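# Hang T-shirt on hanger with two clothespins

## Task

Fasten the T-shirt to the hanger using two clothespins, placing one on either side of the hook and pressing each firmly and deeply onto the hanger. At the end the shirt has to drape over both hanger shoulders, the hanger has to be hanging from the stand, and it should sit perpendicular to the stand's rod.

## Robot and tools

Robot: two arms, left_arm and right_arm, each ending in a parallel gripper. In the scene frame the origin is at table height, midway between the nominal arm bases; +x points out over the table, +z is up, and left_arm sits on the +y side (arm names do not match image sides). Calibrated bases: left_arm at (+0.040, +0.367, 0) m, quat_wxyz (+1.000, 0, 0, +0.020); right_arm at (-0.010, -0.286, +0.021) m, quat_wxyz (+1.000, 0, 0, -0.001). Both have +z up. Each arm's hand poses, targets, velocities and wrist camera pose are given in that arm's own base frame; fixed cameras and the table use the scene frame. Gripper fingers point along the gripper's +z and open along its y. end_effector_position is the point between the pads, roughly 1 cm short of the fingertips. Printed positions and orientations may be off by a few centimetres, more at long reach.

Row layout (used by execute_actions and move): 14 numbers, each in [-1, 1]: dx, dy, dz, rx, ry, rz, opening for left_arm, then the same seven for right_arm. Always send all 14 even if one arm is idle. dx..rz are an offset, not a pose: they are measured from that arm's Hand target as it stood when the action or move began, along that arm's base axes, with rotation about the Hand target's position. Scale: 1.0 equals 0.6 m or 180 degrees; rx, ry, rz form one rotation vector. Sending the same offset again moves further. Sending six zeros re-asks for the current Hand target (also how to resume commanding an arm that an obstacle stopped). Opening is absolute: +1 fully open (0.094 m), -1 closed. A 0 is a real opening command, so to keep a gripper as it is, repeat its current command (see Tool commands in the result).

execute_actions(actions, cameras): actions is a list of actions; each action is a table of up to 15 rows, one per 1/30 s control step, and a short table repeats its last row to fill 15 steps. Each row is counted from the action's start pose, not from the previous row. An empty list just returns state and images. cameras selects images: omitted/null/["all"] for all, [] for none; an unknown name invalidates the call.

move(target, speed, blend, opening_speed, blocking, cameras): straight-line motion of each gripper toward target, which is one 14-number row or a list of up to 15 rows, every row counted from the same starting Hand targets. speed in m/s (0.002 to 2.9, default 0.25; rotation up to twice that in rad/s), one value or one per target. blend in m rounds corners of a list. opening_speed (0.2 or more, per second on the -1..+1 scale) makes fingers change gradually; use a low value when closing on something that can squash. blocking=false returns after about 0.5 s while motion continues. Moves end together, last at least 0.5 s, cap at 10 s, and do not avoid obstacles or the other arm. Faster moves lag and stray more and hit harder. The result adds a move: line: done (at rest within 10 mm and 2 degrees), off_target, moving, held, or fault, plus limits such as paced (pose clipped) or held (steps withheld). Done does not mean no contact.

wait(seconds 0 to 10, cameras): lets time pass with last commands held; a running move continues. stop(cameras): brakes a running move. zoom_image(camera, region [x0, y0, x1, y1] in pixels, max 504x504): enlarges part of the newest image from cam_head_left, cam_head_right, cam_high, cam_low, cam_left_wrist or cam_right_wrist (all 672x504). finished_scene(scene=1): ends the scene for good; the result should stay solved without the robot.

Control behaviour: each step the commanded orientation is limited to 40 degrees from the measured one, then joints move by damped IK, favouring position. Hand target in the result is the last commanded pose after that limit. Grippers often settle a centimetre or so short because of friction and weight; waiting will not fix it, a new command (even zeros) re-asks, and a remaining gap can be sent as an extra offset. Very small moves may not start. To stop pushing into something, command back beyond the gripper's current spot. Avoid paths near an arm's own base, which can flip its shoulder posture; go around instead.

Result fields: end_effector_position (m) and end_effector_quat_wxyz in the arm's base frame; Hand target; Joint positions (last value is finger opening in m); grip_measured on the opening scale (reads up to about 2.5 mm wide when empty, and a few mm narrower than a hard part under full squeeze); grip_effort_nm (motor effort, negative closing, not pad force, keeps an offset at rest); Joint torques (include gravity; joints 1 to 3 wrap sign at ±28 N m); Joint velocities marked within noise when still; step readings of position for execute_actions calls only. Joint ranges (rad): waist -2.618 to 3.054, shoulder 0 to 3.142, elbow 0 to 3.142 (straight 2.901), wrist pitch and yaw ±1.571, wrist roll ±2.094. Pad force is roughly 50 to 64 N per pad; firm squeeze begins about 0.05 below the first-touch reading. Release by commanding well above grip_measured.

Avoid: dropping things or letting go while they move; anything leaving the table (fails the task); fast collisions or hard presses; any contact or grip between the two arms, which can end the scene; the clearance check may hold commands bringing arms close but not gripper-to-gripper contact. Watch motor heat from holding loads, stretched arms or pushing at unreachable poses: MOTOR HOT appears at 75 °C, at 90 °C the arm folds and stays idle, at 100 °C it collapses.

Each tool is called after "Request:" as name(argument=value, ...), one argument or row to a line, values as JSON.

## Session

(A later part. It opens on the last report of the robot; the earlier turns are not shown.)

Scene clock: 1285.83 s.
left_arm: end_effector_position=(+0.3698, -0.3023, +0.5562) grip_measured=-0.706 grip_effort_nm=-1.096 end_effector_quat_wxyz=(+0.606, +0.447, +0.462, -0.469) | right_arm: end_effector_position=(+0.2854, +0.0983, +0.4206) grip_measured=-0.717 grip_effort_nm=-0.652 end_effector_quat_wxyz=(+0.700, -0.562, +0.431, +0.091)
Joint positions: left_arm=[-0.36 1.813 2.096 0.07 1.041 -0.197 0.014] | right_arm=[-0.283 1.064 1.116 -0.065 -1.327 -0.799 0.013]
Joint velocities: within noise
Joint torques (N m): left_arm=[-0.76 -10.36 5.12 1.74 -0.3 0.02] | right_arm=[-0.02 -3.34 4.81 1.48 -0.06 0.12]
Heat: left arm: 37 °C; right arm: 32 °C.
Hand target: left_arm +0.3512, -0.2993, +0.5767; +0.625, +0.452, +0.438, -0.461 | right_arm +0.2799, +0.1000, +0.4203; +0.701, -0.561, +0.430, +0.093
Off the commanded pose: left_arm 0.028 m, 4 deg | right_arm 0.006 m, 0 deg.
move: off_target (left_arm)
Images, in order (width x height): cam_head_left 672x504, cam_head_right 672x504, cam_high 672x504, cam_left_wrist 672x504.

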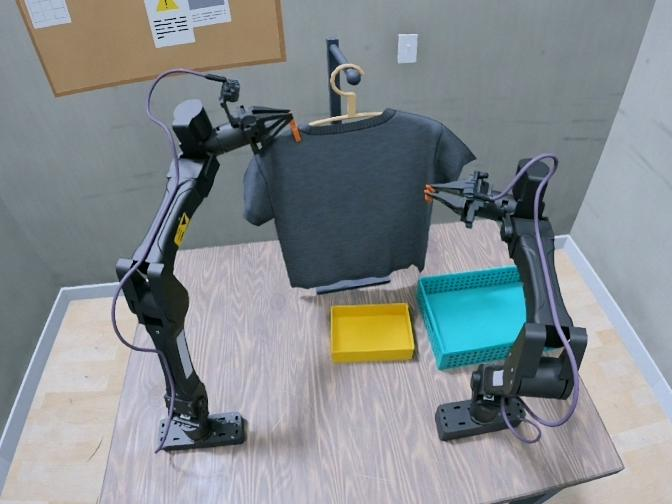

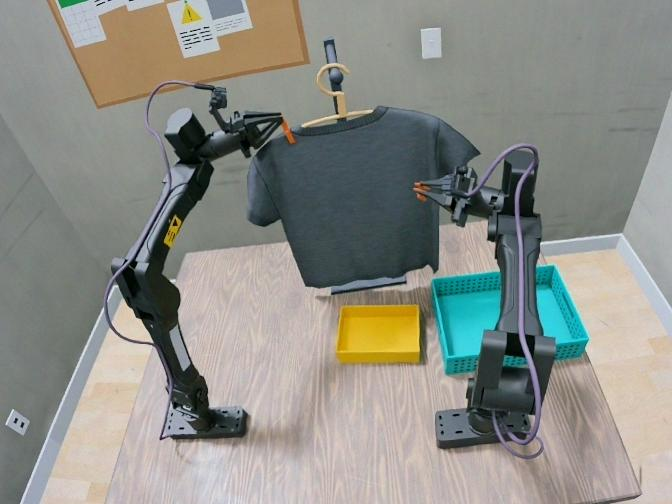

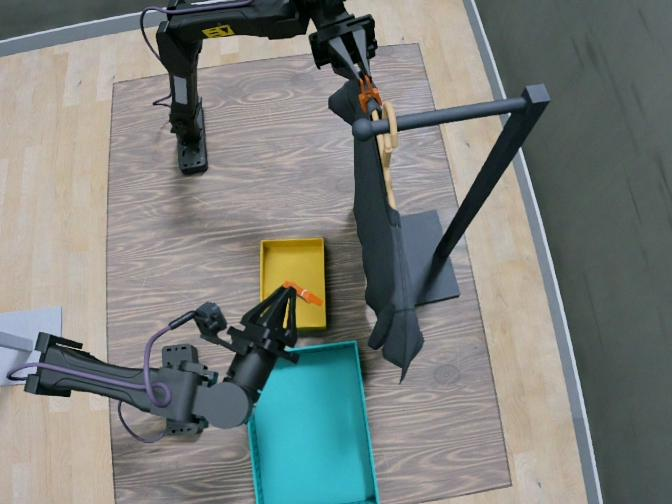

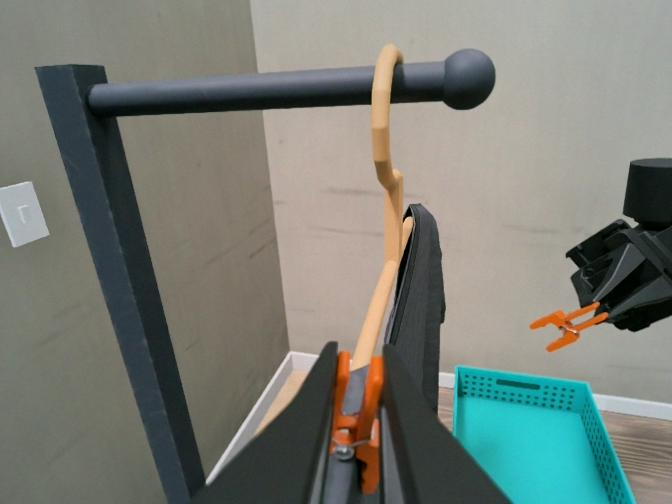

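Request:
move(
  target=[0,0,0,0,0,0,-0.3,0,0,0,0,0,0,-0.72],
  opening_speed=0.3,
  cameras=["cam_high", "cam_head_left", "cam_head_right", "cam_left_wrist"],
)

Request:
zoom_image(
  camera="cam_head_left",
  region=[270, 90, 350, 150],
)

Request:
zoom_image(
  camera="cam_left_wrist",
  region=[250, 240, 470, 504],
)

Request:
zoom_image(
  camera="cam_high",
  region=[300, 60, 400, 135],
)

Scene clock: 1296.73 s.
left_arm: end_effector_position=(+0.3698, -0.3023, +0.5564) grip_measured=-0.300 grip_effort_nm=-0.095 end_effector_quat_wxyz=(+0.606, +0.447, +0.461, -0.469) | right_arm: end_effector_position=(+0.2854, +0.0983, +0.4206) grip_measured=-0.718 grip_effort_nm=-0.657 end_effector_quat_wxyz=(+0.700, -0.562, +0.431, +0.091)
Joint positions: left_arm=[-0.36 1.813 2.096 0.071 1.041 -0.197 0.033] | right_arm=[-0.283 1.064 1.116 -0.065 -1.327 -0.799 0.013]
Joint velocities: left_arm=[within noise] | right_arm=[-0.017 -0.007 -0.017 -0.022 -0.022 0.037 -0.007]
Joint torques (N m): left_arm=[-0.99 -10.18 4.97 1.73 -0.3 0.08] | right_arm=[0.01 -3.25 4.89 1.46 -0.05 0.09]
Heat: left arm: 36 °C; right arm: 32 °C.
Hand target: left_arm +0.3512, -0.2993, +0.5767; +0.625, +0.452, +0.438, -0.461 | right_arm +0.2799, +0.1000, +0.4203; +0.701, -0.561, +0.430, +0.093
Off the commanded pose: left_arm 0.028 m, 4 deg | right_arm 0.006 m, 0 deg.
move: off_target (left_arm)
Images, in order (width x height): cam_head_left 672x504, cam_head_right 672x504, cam_high 672x504, cam_left_wrist 672x504.

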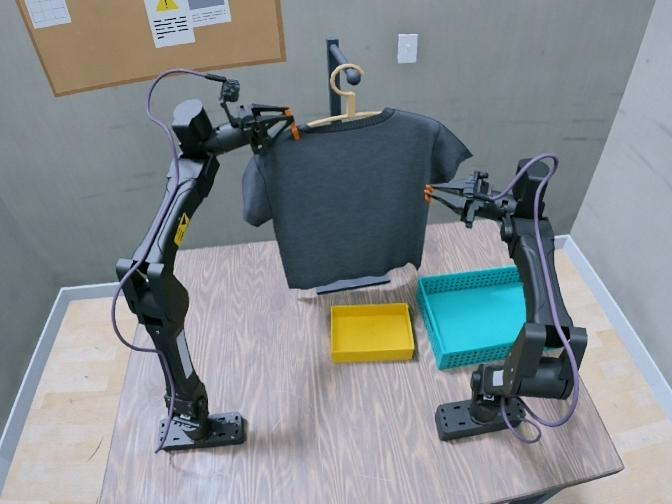

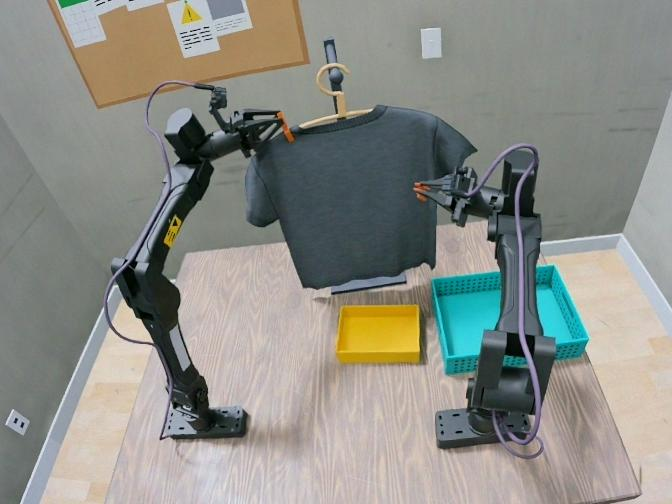

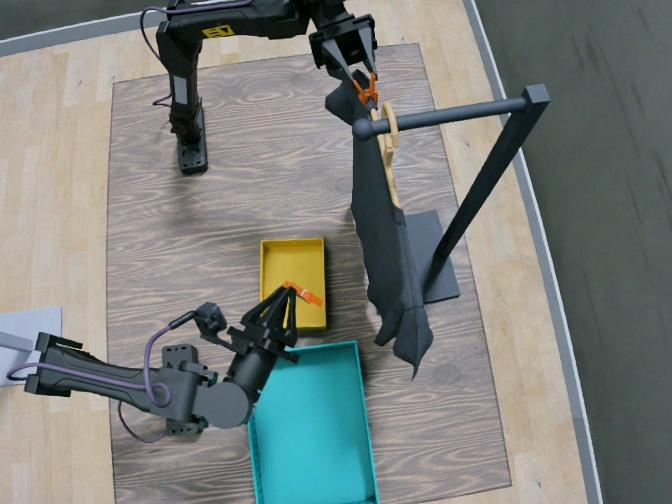

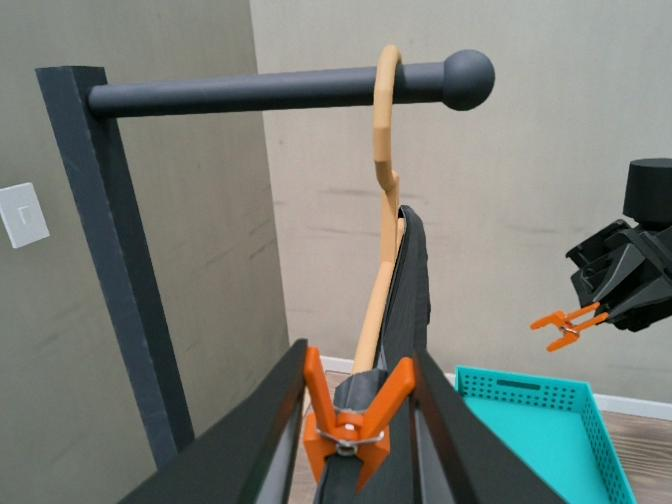

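Scaled by 6.300 from the camera's 672x504 image, which has a finer 960x720 frame.

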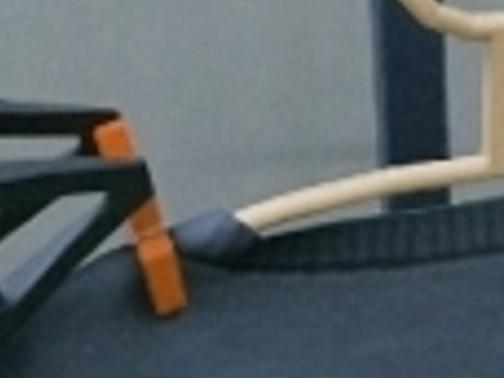

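Scaled by 1.909 from the camera's 672x504 image, which has a finer 960x720 frame.

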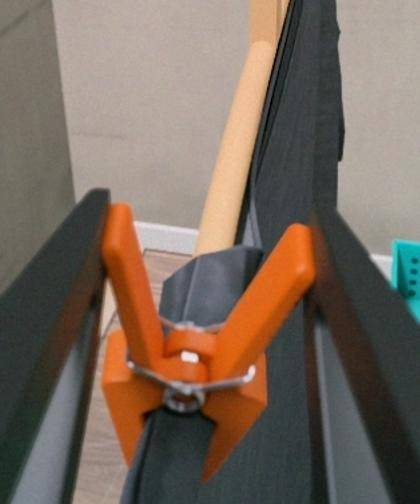

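Scaled by 5.040 from the camera's 672x504 image, which has a finer 960x720 frame.

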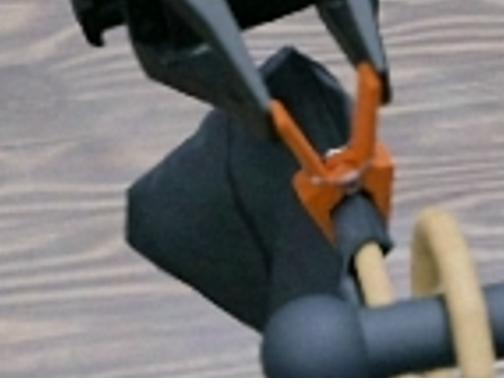

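Request:
move(
  target=[0,0,0,0,0,0,0.1,0,0,0,0,0,0,-0.72],
  opening_speed=0.5,
  cameras=["cam_high", "cam_head_left", "cam_left_wrist"],
)

Request:
zoom_image(
  camera="cam_left_wrist",
  region=[200, 200, 500, 504],
)

Request:
zoom_image(
  camera="cam_head_left",
  region=[270, 90, 350, 150],
)

Scene clock: 1301.90 s.
left_arm: end_effector_position=(+0.3697, -0.3023, +0.5565) grip_measured=+0.097 grip_effort_nm=0.071 end_effector_quat_wxyz=(+0.606, +0.447, +0.461, -0.469) | right_arm: end_effector_position=(+0.2854, +0.0983, +0.4206) grip_measured=-0.720 grip_effort_nm=-0.476 end_effector_quat_wxyz=(+0.700, -0.562, +0.431, +0.091)
Joint positions: left_arm=[-0.36 1.813 2.096 0.071 1.041 -0.197 0.052] | right_arm=[-0.283 1.064 1.116 -0.065 -1.327 -0.799 0.013]
Joint velocities: within noise
Joint torques (N m): left_arm=[-0.88 -10.14 5.22 1.72 -0.3 -0.02] | right_arm=[-0.09 -3.28 4.97 1.46 -0.05 0.14]
Heat: left arm: 36 °C; right arm: 32 °C.
Hand target: left_arm +0.3512, -0.2993, +0.5766; +0.625, +0.452, +0.438, -0.461 | right_arm +0.2799, +0.1000, +0.4203; +0.701, -0.561, +0.430, +0.093
Off the commanded pose: left_arm 0.028 m, 4 deg | right_arm 0.006 m, 0 deg.
move: off_target (left_arm)
Images, in order (width x height): cam_head_left 672x504, cam_high 672x504, cam_left_wrist 672x504.

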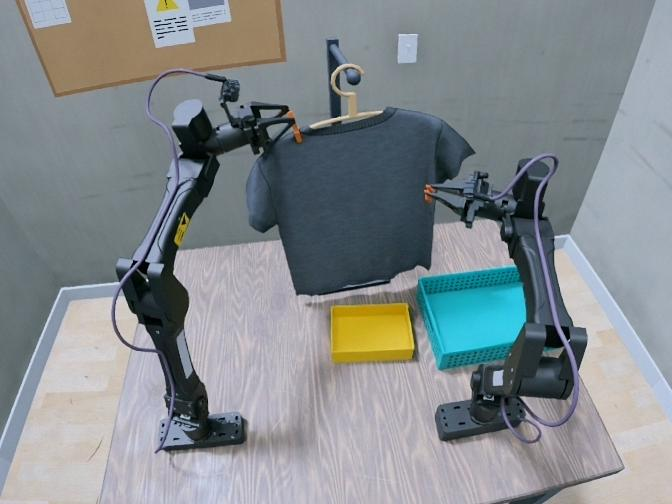

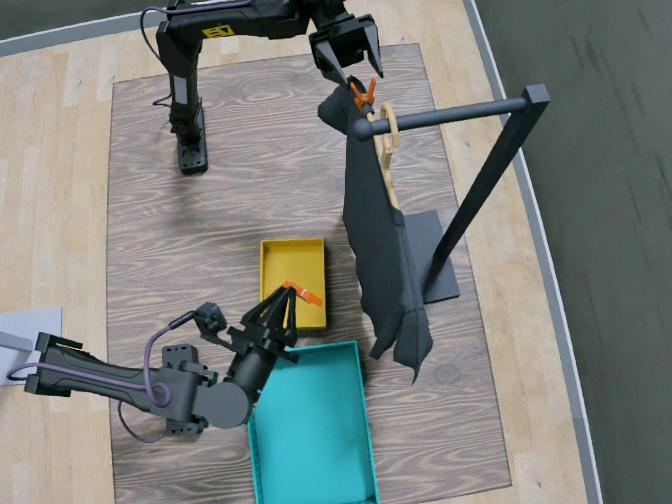

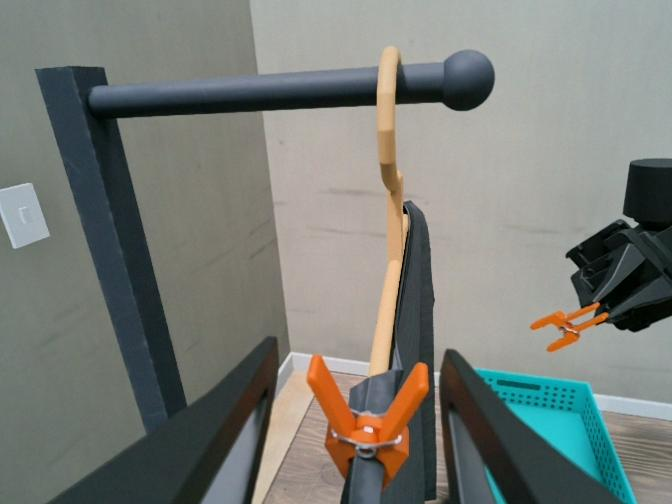

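Scaled by 1.658 from the camera's 672x504 image, which has a finer 960x720 frame.

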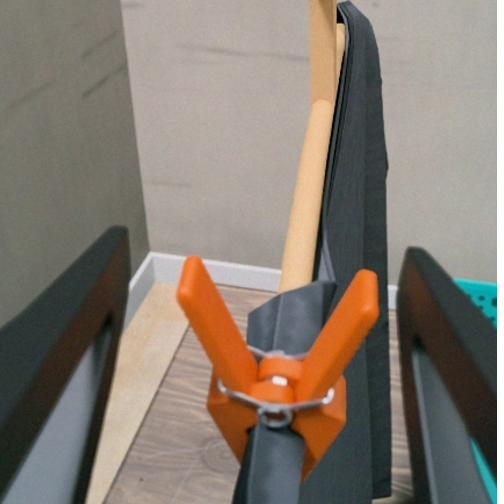

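Scaled by 6.300 from the camera's 672x504 image, which has a finer 960x720 frame.

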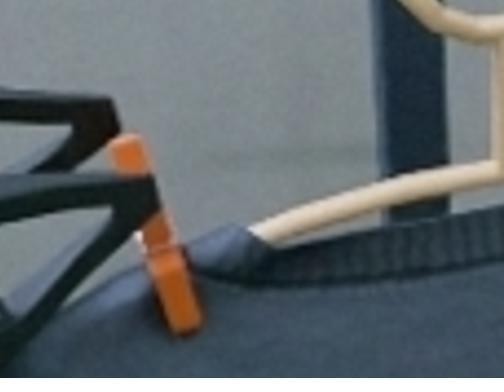

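Request:
move(
  target=[
    [0,0,0,0,0,0,0.6,0,0,0,0,0,0,-0.72],
    [-0.01,0.1,0.0,0,0,0,0.6,0,0,0,0,0,0,-0.72],
  ],
  opening_speed=0.8,
  speed=0.08,
  cameras=["cam_high", "cam_head_left", "cam_left_wrist"],
)

Request:
zoom_image(
  camera="cam_head_left",
  region=[270, 90, 350, 150],
)

Request:
zoom_image(
  camera="cam_high",
  region=[300, 50, 560, 250],
)

Scene clock: 1309.70 s.
left_arm: end_effector_position=(+0.3609, -0.2449, +0.5624) grip_measured=+0.598 grip_effort_nm=0.056 end_effector_quat_wxyz=(+0.612, +0.445, +0.455, -0.469) | right_arm: end_effector_position=(+0.2854, +0.0983, +0.4206) grip_measured=-0.716 grip_effort_nm=-0.589 end_effector_quat_wxyz=(+0.700, -0.562, +0.431, +0.091)
Joint positions: left_arm=[-0.213 1.712 1.942 0.277 1.169 -0.353 0.075] | right_arm=[-0.283 1.064 1.116 -0.065 -1.327 -0.799 0.013]
Joint velocities: within noise
Joint torques (N m): left_arm=[0.5 -9.06 4.92 1.49 -0.17 -0.06] | right_arm=[0.03 -3.32 5.03 1.48 -0.05 0.12]
Heat: left arm: 36 °C; right arm: 32 °C.
Hand target: left_arm +0.3452, -0.2392, +0.5767; +0.625, +0.452, +0.438, -0.461 | right_arm +0.2799, +0.1000, +0.4203; +0.701, -0.561, +0.430, +0.093
Off the commanded pose: left_arm 0.022 m, 3 deg | right_arm 0.006 m, 0 deg.
move: off_target (left_arm)
Images, in order (width x height): cam_head_left 672x504, cam_high 672x504, cam_left_wrist 672x504.

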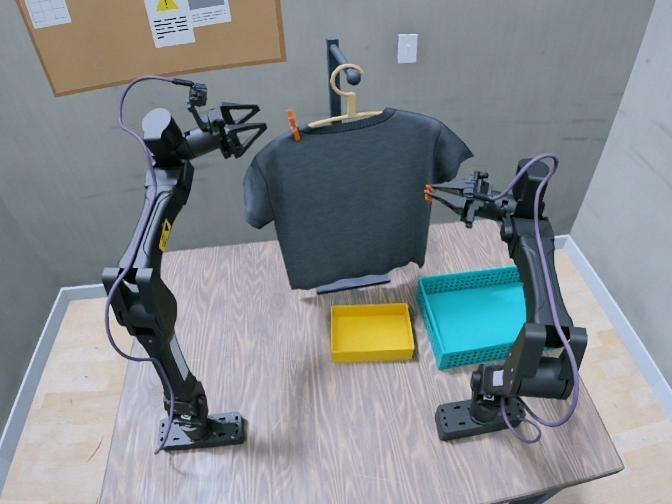

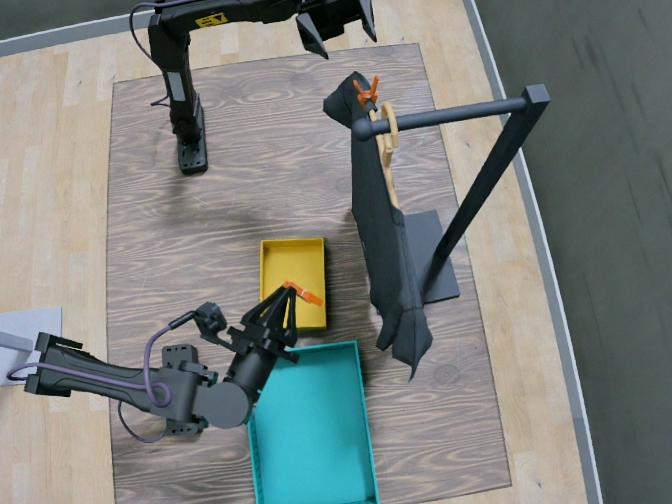

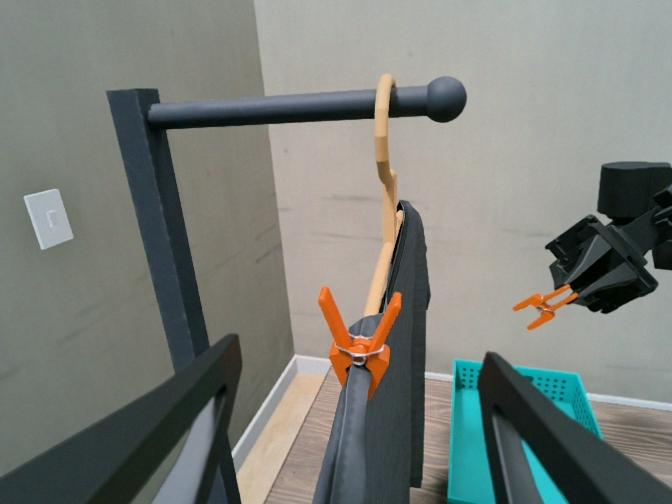

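Scaled by 6.300 from the camera's 672x504 image, which has a finer 960x720 frame.

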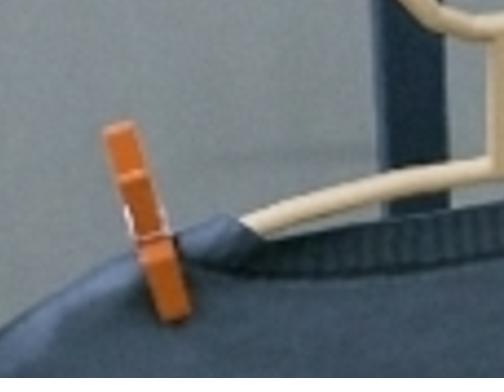

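Scaled by 1.938 from the camera's 672x504 image, which has a finer 960x720 frame.

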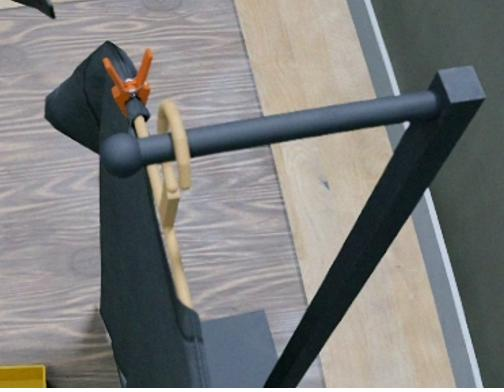

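Request:
move(
  target=[
    [-0.0833,0.0,0.0,0,0,0,-0.85,0.05,0.005,0.18,0.0425,0.0694,0.0355,-0.72],
    [-0.0833,-0.05,-0.0833,0,0,0,-0.85,0.1335,0.0167,0.2412,0.0850,0.1388,0.0709,-0.72],
  ],
  speed=0.15,
  blend=0.02,
)

Request:
zoom_image(
  camera="cam_high",
  region=[300, 50, 560, 250],
)

Scene clock: 1325.50 s.
left_arm: end_effector_position=(+0.3070, -0.2720, +0.5125) grip_measured=-0.847 grip_effort_nm=-0.198 end_effector_quat_wxyz=(+0.607, +0.450, +0.457, -0.470) | right_arm: end_effector_position=(+0.3588, +0.1078, +0.5676) grip_measured=-0.718 grip_effort_nm=-0.667 end_effector_quat_wxyz=(+0.647, -0.477, +0.491, +0.337)
Joint positions: left_arm=[-0.337 1.47 1.524 0.326 1.07 -0.219 0.007] | right_arm=[-0.202 1.637 1.989 0.143 -1.436 0.2 0.013]
Joint velocities: within noise
Joint torques (N m): left_arm=[-0.68 -7.28 5.68 1.67 -0.38 0.01] | right_arm=[0.47 -5.46 4.19 1.17 0.26 0.09]
Heat: left arm: 35 °C; right arm: 32 °C.
Hand target: left_arm +0.2952, -0.2692, +0.5267; +0.625, +0.452, +0.438, -0.461 | right_arm +0.3600, +0.1099, +0.5650; +0.645, -0.475, +0.491, +0.343
Off the commanded pose: left_arm 0.019 m, 3 deg | right_arm 0.004 m, 1 deg.
move: off_target (left_arm)

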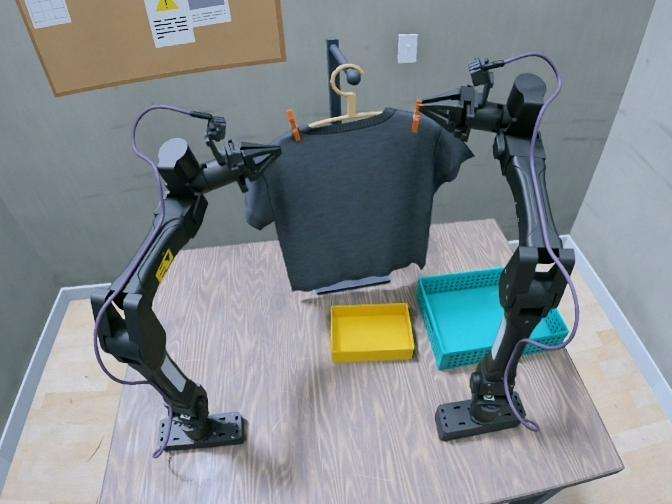

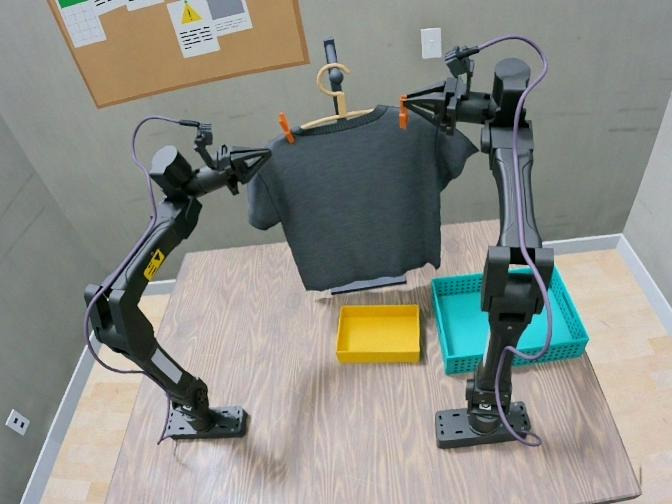

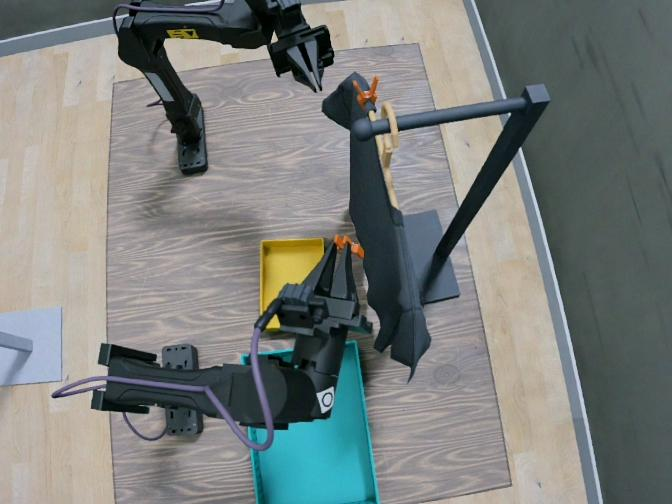

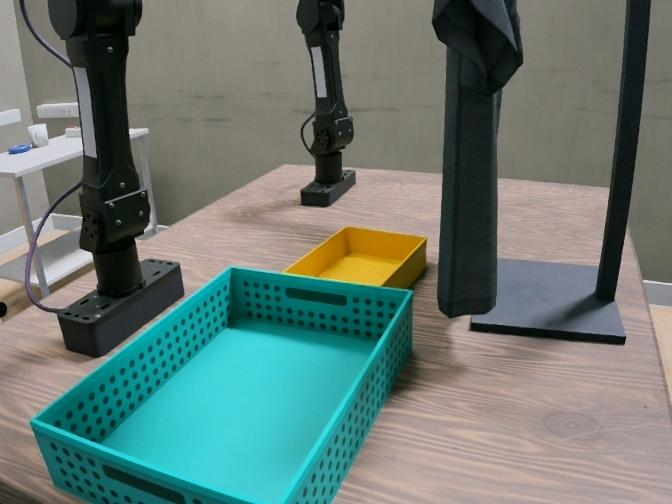

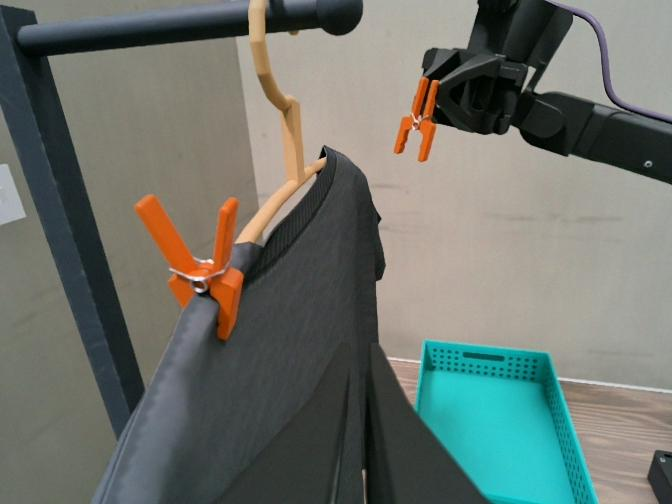

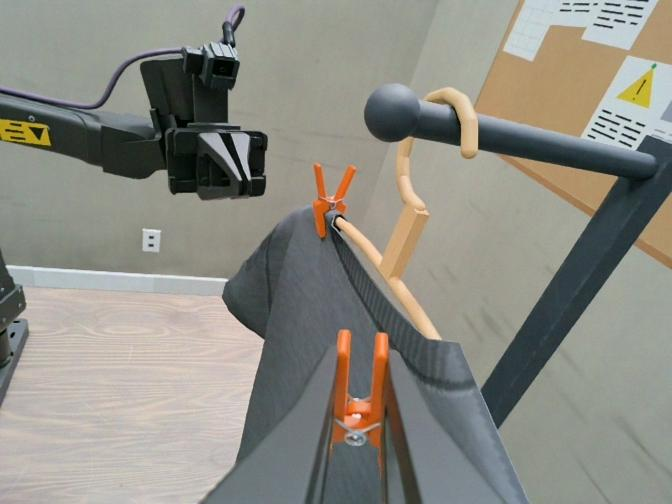

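Scaled by 1.938 from the camera's 672x504 image, which has a finer 960x720 frame.

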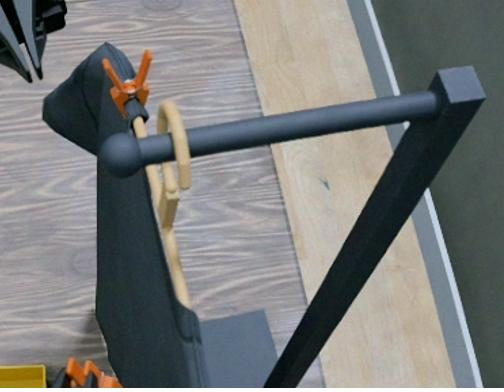

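Request:
move(
  target=[0.0917,0.0,0.0,0,0,0,-0.85,0,0,0,0,0,0,-0.72],
  speed=0.08,
  cameras=["cam_high", "cam_head_left", "cam_left_wrist", "cam_right_wrist"],
)

Request:
zoom_image(
  camera="cam_high",
  region=[300, 50, 560, 250],
)

Scene clock: 1332.20 s.
left_arm: end_effector_position=(+0.3521, -0.2723, +0.5142) grip_measured=-0.847 grip_effort_nm=-0.203 end_effector_quat_wxyz=(+0.613, +0.447, +0.454, -0.467) | right_arm: end_effector_position=(+0.3591, +0.1077, +0.5673) grip_measured=-0.717 grip_effort_nm=-0.647 end_effector_quat_wxyz=(+0.647, -0.476, +0.490, +0.338)
Joint positions: left_arm=[-0.297 1.628 1.666 0.388 1.095 -0.257 0.007] | right_arm=[-0.202 1.637 1.978 0.181 -1.437 0.227 0.013]
Joint velocities: left_arm=[within noise] | right_arm=[-0.007 0.022 0.012 0.022 -0.066 0.022 -0.005]
Joint torques (N m): left_arm=[0.46 -5.53 8.72 1.59 -0.16 0.03] | right_arm=[0.61 -5.59 4.21 1.11 0.28 0.1]
Heat: left arm: 35 °C; right arm: 32 °C.
Hand target: left_arm +0.3501, -0.2693, +0.5268; +0.625, +0.452, +0.438, -0.461 | right_arm +0.3600, +0.1099, +0.5650; +0.645, -0.475, +0.491, +0.343
Off the commanded pose: left_arm 0.013 m, 2 deg | right_arm 0.003 m, 1 deg.
move: off_target (left_arm)
Images, in order (width x height): cam_head_left 672x504, cam_high 672x504, cam_left_wrist 672x504, cam_right_wrist 672x504.

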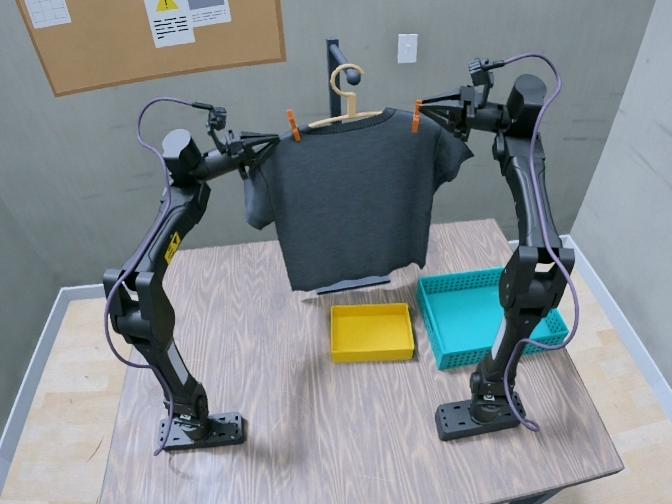

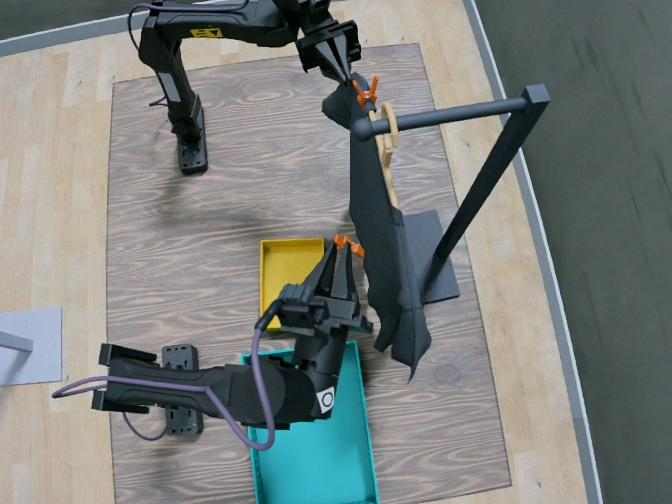

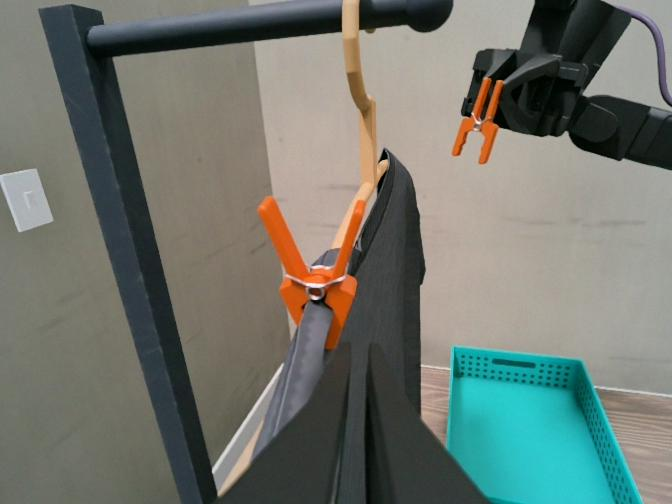

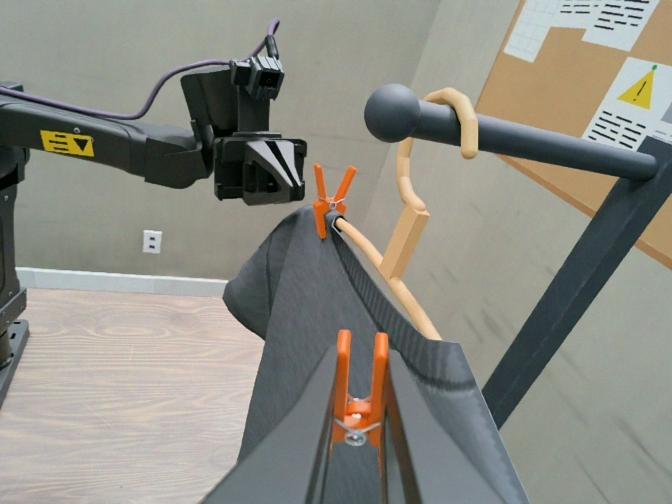

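Scaled by 1.938 from the camera's 672x504 image, which has a finer 960x720 frame.

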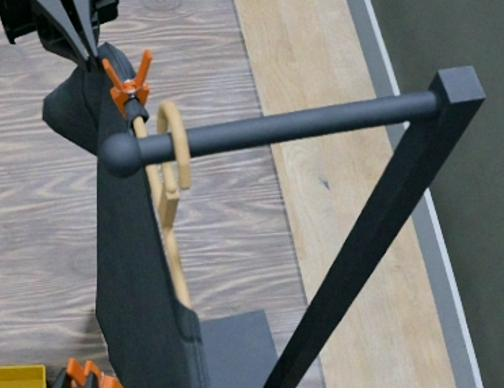

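Request:
move(
  target=[0.05,0.0,0.0,0,0,0,-0.85,0,0,0,0,0,0,-0.72],
  speed=0.06,
  cameras=["cam_high", "cam_left_wrist", "cam_right_wrist"],
)

Request:
zoom_image(
  camera="cam_high",
  region=[300, 50, 560, 250],
)

Scene clock: 1338.67 s.
left_arm: end_effector_position=(+0.3817, -0.2726, +0.5150) grip_measured=-0.847 grip_effort_nm=-0.203 end_effector_quat_wxyz=(+0.614, +0.447, +0.453, -0.468) | right_arm: end_effector_position=(+0.3589, +0.1078, +0.5674) grip_measured=-0.720 grip_effort_nm=-0.481 end_effector_quat_wxyz=(+0.647, -0.477, +0.490, +0.338)
Joint positions: left_arm=[-0.274 1.744 1.792 0.401 1.116 -0.281 0.007] | right_arm=[-0.202 1.637 1.978 0.183 -1.438 0.229 0.013]
Joint velocities: within noise
Joint torques (N m): left_arm=[0.79 -6.17 8.43 1.59 -0.21 -0.07] | right_arm=[0.54 -5.49 4.21 1.11 0.28 0.11]
Heat: left arm: 35 °C; right arm: 32 °C.
Hand target: left_arm +0.3803, -0.2693, +0.5266; +0.625, +0.452, +0.438, -0.461 | right_arm +0.3600, +0.1099, +0.5650; +0.645, -0.475, +0.491, +0.343
Off the commanded pose: left_arm 0.012 m, 2 deg | right_arm 0.003 m, 1 deg.
move: off_target (left_arm)
Images, in order (width x height): cam_high 672x504, cam_left_wrist 672x504, cam_right_wrist 672x504.

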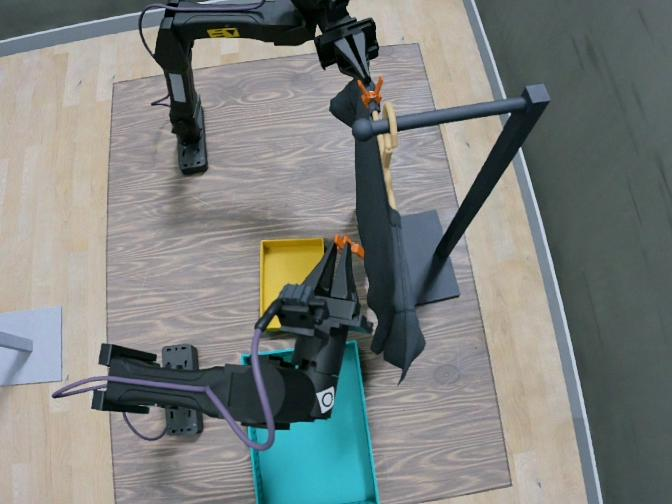

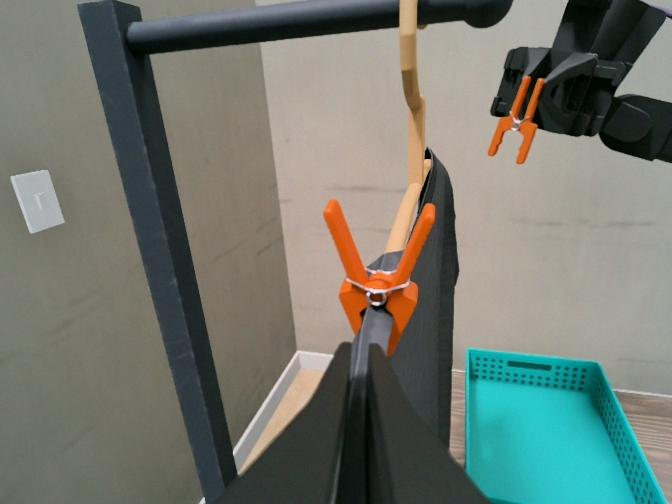

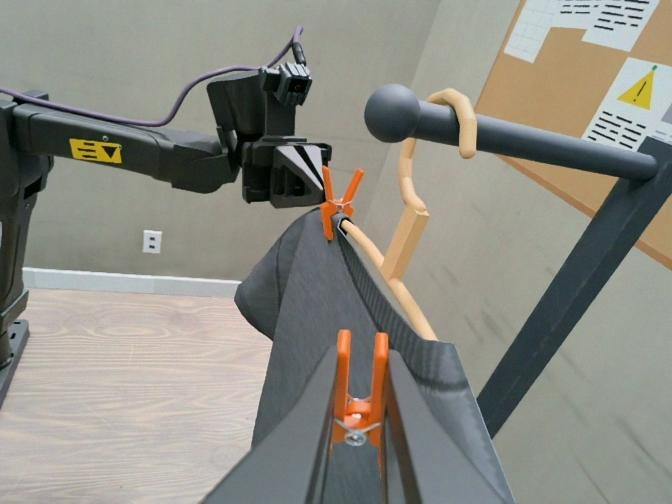

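Scaled by 1.938 from the camera's 672x504 image, which has a finer 960x720 frame.

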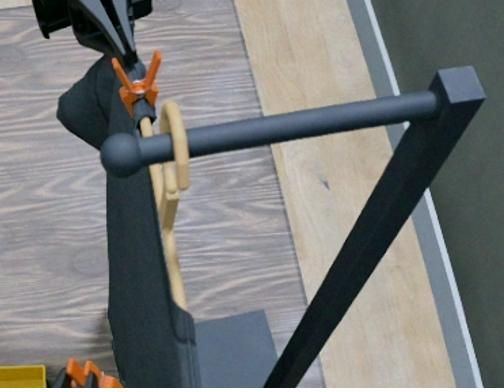

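Request:
move(
  target=[0.0417,0.0,0.0,0,0,0,-0.85,0,0,0,0,0,0,-0.72],
  speed=0.06,
  cameras=["cam_high", "cam_left_wrist", "cam_right_wrist"],
)

Request:
zoom_image(
  camera="cam_high",
  region=[300, 50, 560, 250],
)

Scene clock: 1343.43 s.
left_arm: end_effector_position=(+0.4060, -0.2726, +0.5171) grip_measured=-0.847 grip_effort_nm=-0.198 end_effector_quat_wxyz=(+0.616, +0.448, +0.449, -0.467) | right_arm: end_effector_position=(+0.3589, +0.1078, +0.5675) grip_measured=-0.720 grip_effort_nm=-0.667 end_effector_quat_wxyz=(+0.647, -0.477, +0.490, +0.338)
Joint positions: left_arm=[-0.257 1.846 1.918 0.404 1.131 -0.301 0.007] | right_arm=[-0.202 1.637 1.978 0.184 -1.438 0.229 0.013]
Joint velocities: left_arm=[within noise] | right_arm=[0.002 0.002 0.002 -0.051 -0.037 -0.007 -0.006]
Joint torques (N m): left_arm=[0.69 -7.08 8.46 1.49 -0.09 -0.04] | right_arm=[0.61 -5.61 4.21 1.11 0.29 0.09]
Heat: left arm: 35 °C; right arm: 31 °C.
Hand target: left_arm +0.4051, -0.2693, +0.5268; +0.626, +0.452, +0.438, -0.461 | right_arm +0.3600, +0.1099, +0.5650; +0.645, -0.475, +0.491, +0.343
Off the commanded pose: left_arm 0.010 m, 2 deg | right_arm 0.003 m, 1 deg.
move: done
Images, in order (width x height): cam_high 672x504, cam_left_wrist 672x504, cam_right_wrist 672x504.

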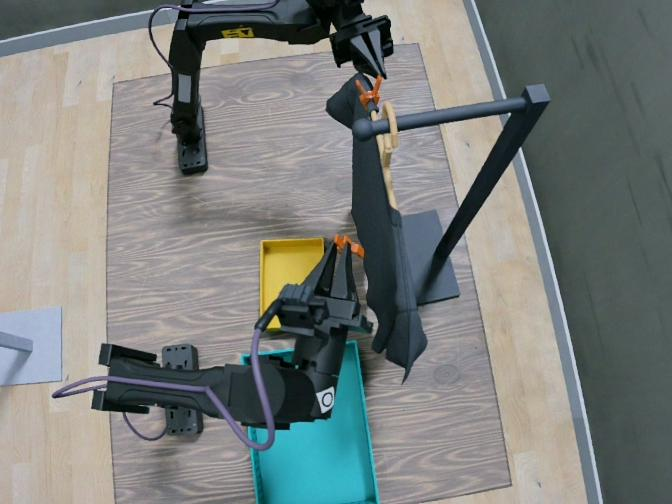

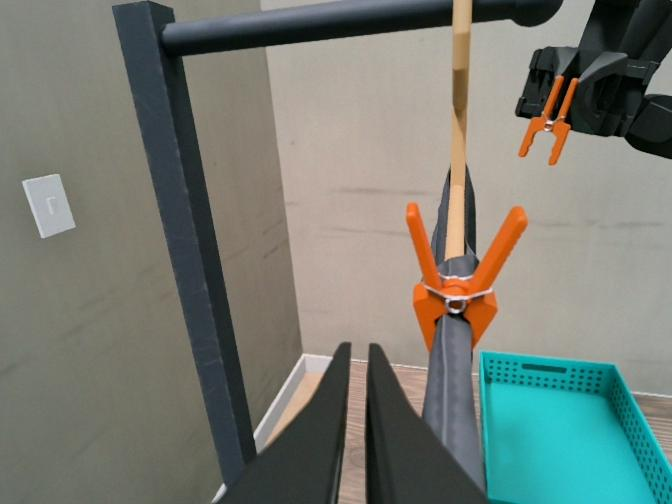

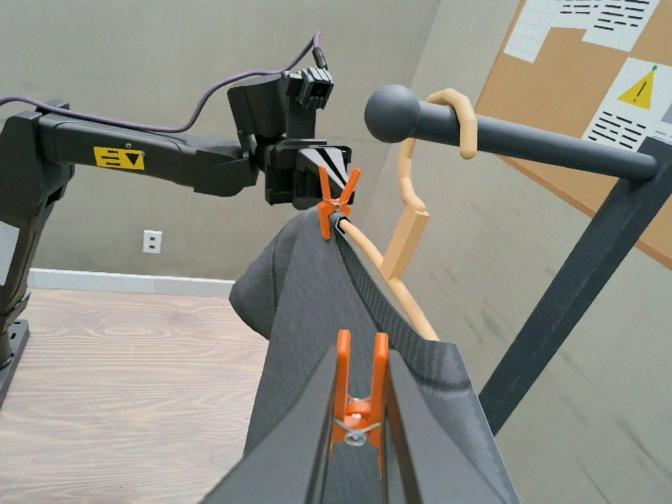

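Scaled by 1.938 from the camera's 672x504 image, which has a finer 960x720 frame.

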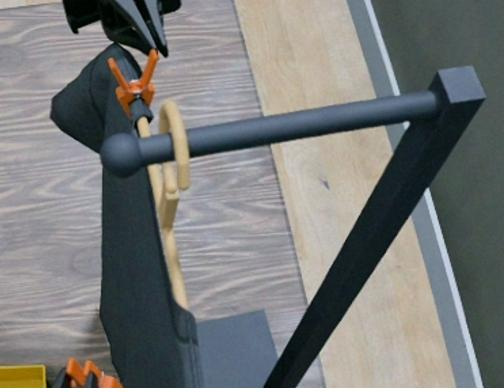

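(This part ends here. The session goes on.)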